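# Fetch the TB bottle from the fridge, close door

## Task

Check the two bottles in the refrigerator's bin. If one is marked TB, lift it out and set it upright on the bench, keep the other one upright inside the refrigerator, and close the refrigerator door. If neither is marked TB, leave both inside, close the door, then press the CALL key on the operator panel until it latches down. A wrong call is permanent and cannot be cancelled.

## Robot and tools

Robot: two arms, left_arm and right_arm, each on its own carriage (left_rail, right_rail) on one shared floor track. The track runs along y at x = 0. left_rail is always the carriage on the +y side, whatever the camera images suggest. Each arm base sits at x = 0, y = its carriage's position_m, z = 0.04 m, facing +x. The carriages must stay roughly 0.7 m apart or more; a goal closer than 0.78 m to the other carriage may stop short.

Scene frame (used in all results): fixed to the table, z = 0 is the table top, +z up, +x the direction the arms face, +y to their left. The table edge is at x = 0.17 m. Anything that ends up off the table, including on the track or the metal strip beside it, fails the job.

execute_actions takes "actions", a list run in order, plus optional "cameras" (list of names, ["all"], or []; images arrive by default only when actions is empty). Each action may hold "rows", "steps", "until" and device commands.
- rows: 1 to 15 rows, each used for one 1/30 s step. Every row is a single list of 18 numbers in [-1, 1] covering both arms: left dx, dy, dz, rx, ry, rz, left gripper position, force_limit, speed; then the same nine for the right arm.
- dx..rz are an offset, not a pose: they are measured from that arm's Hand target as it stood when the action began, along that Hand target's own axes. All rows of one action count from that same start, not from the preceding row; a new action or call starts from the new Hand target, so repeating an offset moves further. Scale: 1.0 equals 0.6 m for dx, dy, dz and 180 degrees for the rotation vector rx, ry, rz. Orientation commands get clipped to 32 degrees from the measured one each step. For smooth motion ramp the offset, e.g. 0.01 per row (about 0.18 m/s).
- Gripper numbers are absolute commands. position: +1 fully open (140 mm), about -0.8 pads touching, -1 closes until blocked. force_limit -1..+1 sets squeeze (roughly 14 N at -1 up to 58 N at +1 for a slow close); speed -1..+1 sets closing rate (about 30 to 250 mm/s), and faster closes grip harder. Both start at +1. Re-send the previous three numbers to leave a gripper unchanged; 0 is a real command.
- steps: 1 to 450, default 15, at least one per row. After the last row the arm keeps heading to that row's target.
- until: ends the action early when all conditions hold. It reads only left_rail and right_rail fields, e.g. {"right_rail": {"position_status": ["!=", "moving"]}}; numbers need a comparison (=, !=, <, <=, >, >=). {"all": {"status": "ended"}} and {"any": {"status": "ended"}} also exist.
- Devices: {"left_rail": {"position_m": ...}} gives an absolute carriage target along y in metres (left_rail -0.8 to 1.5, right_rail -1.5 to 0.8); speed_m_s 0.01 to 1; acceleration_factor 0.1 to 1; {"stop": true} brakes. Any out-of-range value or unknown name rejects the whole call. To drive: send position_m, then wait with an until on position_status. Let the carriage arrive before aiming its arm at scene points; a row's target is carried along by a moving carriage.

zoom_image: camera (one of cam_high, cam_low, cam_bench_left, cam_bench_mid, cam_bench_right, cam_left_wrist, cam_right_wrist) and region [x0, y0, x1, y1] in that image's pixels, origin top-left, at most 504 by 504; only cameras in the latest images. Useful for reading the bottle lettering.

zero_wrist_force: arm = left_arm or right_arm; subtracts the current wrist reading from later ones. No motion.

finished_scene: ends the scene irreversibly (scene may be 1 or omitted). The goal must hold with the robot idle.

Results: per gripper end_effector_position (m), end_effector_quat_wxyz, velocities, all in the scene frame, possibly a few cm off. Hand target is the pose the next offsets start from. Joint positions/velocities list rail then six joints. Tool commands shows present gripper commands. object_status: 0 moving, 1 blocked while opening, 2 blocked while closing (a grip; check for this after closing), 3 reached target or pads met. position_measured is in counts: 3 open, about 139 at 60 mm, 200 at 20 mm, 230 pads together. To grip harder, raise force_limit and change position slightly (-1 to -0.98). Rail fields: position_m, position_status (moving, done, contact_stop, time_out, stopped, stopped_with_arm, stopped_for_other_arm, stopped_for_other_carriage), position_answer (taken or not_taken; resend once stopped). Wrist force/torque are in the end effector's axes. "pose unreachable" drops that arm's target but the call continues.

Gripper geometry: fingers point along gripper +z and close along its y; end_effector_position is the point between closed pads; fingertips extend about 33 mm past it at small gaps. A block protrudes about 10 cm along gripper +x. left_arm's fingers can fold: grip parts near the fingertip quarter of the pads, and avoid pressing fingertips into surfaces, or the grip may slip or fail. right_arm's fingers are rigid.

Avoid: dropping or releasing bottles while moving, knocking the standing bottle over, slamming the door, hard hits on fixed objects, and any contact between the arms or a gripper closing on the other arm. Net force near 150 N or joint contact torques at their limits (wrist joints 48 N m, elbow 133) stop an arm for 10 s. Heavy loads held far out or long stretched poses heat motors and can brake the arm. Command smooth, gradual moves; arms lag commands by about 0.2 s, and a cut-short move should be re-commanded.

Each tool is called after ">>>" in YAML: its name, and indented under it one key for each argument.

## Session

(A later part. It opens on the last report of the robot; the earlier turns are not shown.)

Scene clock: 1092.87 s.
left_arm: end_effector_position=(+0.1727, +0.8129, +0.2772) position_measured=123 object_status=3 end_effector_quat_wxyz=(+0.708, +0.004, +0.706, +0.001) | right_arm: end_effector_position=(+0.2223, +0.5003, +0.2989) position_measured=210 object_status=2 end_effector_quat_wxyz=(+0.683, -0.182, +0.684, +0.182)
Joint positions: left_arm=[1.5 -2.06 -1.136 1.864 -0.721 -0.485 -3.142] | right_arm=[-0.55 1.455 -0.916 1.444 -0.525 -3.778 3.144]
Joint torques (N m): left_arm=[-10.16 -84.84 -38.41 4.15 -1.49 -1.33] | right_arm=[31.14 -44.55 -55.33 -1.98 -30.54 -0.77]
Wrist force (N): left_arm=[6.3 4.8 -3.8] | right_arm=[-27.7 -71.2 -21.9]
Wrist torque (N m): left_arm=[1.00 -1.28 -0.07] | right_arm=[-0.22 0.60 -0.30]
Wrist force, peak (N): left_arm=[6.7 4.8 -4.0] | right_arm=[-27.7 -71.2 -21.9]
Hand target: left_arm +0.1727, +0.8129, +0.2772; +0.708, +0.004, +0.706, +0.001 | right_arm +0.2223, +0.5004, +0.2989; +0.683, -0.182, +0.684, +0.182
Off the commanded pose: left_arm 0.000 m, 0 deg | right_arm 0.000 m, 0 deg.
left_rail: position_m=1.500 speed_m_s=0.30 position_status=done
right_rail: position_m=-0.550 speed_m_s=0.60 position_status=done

>>> execute_actions:
  actions:
    - {"rows":[[0,0,0,0,0,0,0.05,0,-1,0,-0.004,0,0,0,0,-1,0,-1]],"steps":15}
    - {"rows":[[0,0,0,0,0,0,0.05,0,-1,0,0,0,0,0,0,0.15,0,-1]],"steps":70}
    - {"rows":[[0,0,0,0,0,0,0.05,0,-1,0,0,-0.02,0,0,0,0.15,0,-1],[0,0,0,0,0,0,0.05,0,-1,0,0,-0.05,0,0,0,0.15,0,-1],[0,0,0,0,0,0,0.05,0,-1,0,0,-0.09,0,0,0,0.15,0,-1],[0,0,0,0,0,0,0.05,0,-1,0,0,-0.13,0,0,0,0.15,0,-1],[0,0,0,0,0,0,0.05,0,-1,0,0,-0.18,0,0,0,0.15,0,-1],[0,0,0,0,0,0,0.05,0,-1,0,0,-0.23,0,0,0,0.15,0,-1],[0,0,0,0,0,0,0.05,0,-1,0,0,-0.28,0,0,0,0.15,0,-1]],"steps":45}
  cameras: ["cam_right_wrist","cam_bench_left","cam_bench_mid","cam_left_wrist"]

Scene clock: 1106.53 s.
left_arm: end_effector_position=(+0.1727, +0.8129, +0.2772) position_measured=123 object_status=3 end_effector_quat_wxyz=(+0.708, +0.004, +0.706, +0.001) | right_arm: end_effector_position=(+0.0777, +0.4147, +0.2991) position_measured=110 object_status=3 end_effector_quat_wxyz=(+0.683, -0.182, +0.684, +0.182)
Joint positions: left_arm=[1.5 -2.06 -1.136 1.864 -0.721 -0.485 -3.142] | right_arm=[-0.55 1.625 -1.001 1.589 -0.586 -3.608 3.145]
Joint torques (N m): left_arm=[-11.06 -87.37 -38.43 4.38 -1.41 -1] | right_arm=[13.24 -101.83 -26.83 -4.5 2.9 -2.78]
Wrist force (N): left_arm=[6.4 4.8 -3.7] | right_arm=[-1.2 -6.8 0.4]
Wrist torque (N m): left_arm=[1.02 -1.32 -0.07] | right_arm=[-1.78 0.67 -0.21]
Wrist force, peak (N): left_arm=[6.7 4.9 -3.8] | right_arm=[-27.8 -72.6 -22.3]
Hand target: left_arm +0.1727, +0.8129, +0.2772; +0.708, +0.004, +0.706, +0.001 | right_arm +0.0777, +0.4147, +0.2991; +0.683, -0.182, +0.684, +0.182
Off the commanded pose: left_arm 0.000 m, 0 deg | right_arm 0.000 m, 0 deg.
left_rail: position_m=1.500 speed_m_s=0.30 position_status=done
right_rail: position_m=-0.550 speed_m_s=0.60 position_status=done
camera_calibration:
cam_left_wrist: T_world_to_cam=[[0.0182577, 0.99912, 0.0377657, -0.809573], [-0.348953, -0.0290293, 0.936691, -0.176483], [0.936962, -0.0302802, 0.348115, -0.0518852], [0, 0, 0, 1]] pos_world=[0.00181124, 0.802166, 0.213946]
cam_right_wrist: T_world_to_cam=[[-0.501405, 0.863997, -0.0458414, -0.302198], [-0.350749, -0.154546, 0.923629, -0.194165], [0.790929, 0.479191, 0.380536, -0.190539], [0, 0, 0, 1]] pos_world=[-0.0689238, 0.322396, 0.23799]
Images, in order (width x height): cam_bench_left 896x504, cam_bench_mid 896x504, cam_left_wrist 896x504, cam_right_wrist 896x504.

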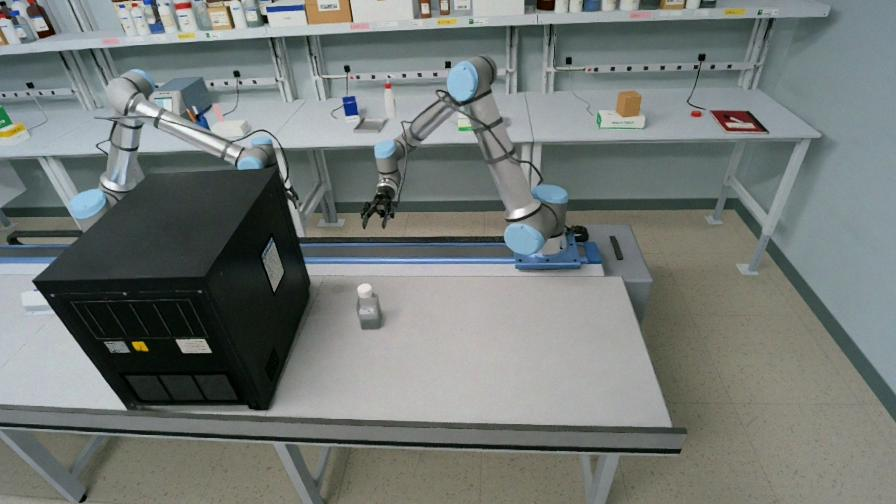

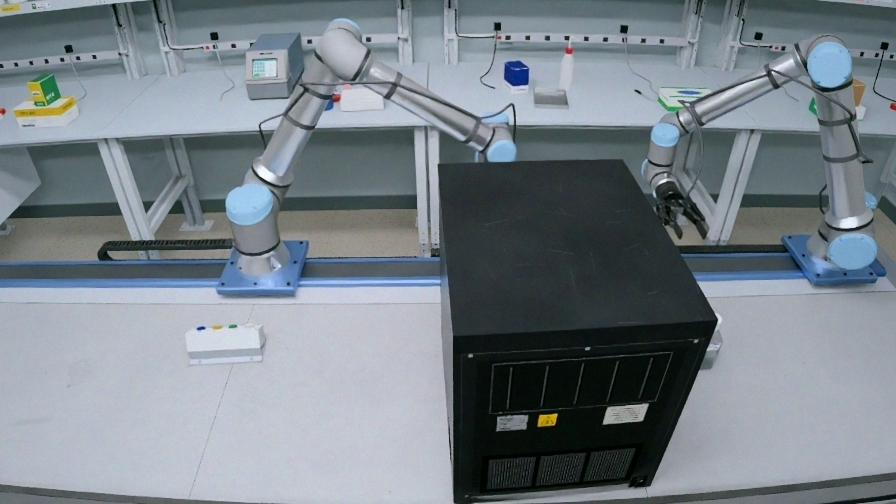

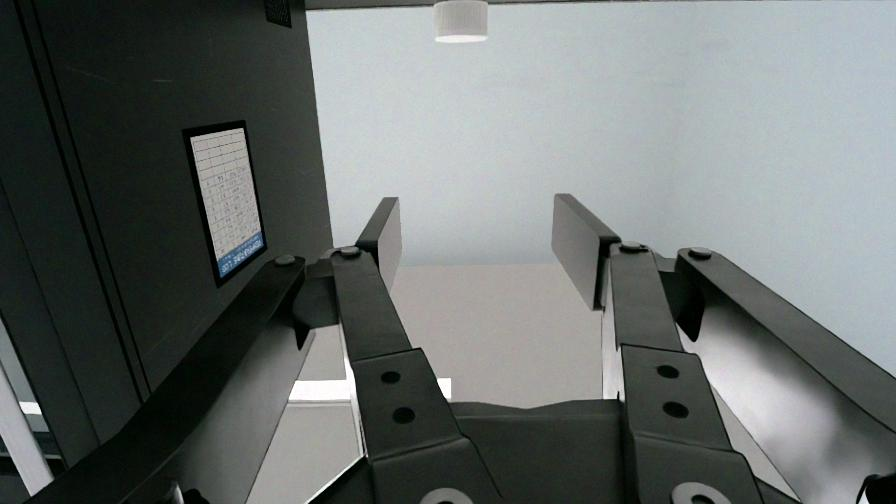

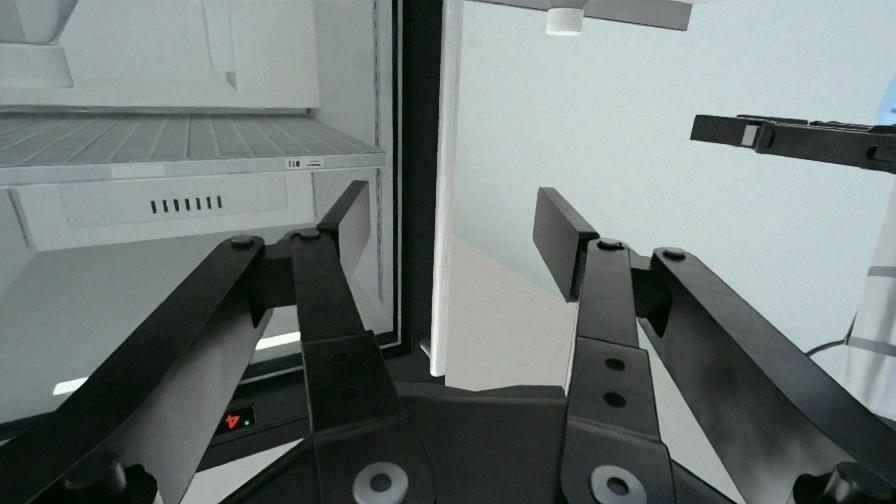

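>>> zoom_image:
  camera: "cam_right_wrist"
  region: [0, 0, 480, 460]

>>> zoom_image:
  camera: "cam_left_wrist"
  region: [0, 0, 300, 500]

Scaled by 1.050 from the camera's 896x504 image, which has a finer 1280x720 frame.

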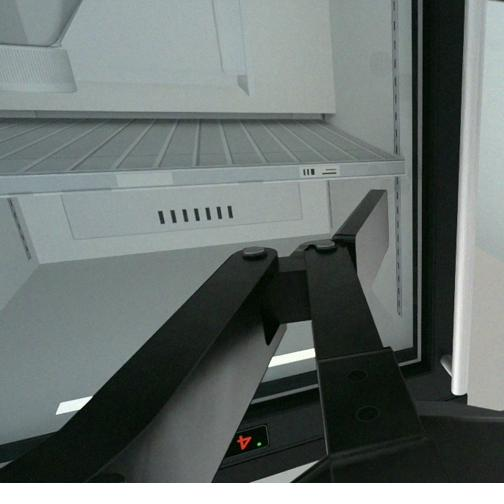

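Scaled by 1.008 from the camera's 896x504 image, which has a finer 1280x720 frame.

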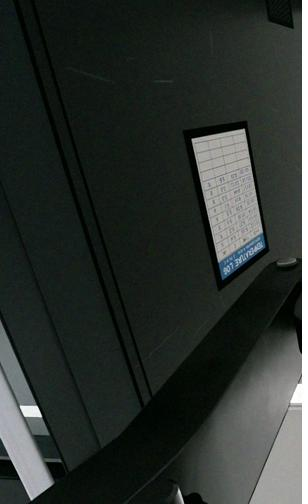

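>>> finished_scene:

The scene is finished: the task was done.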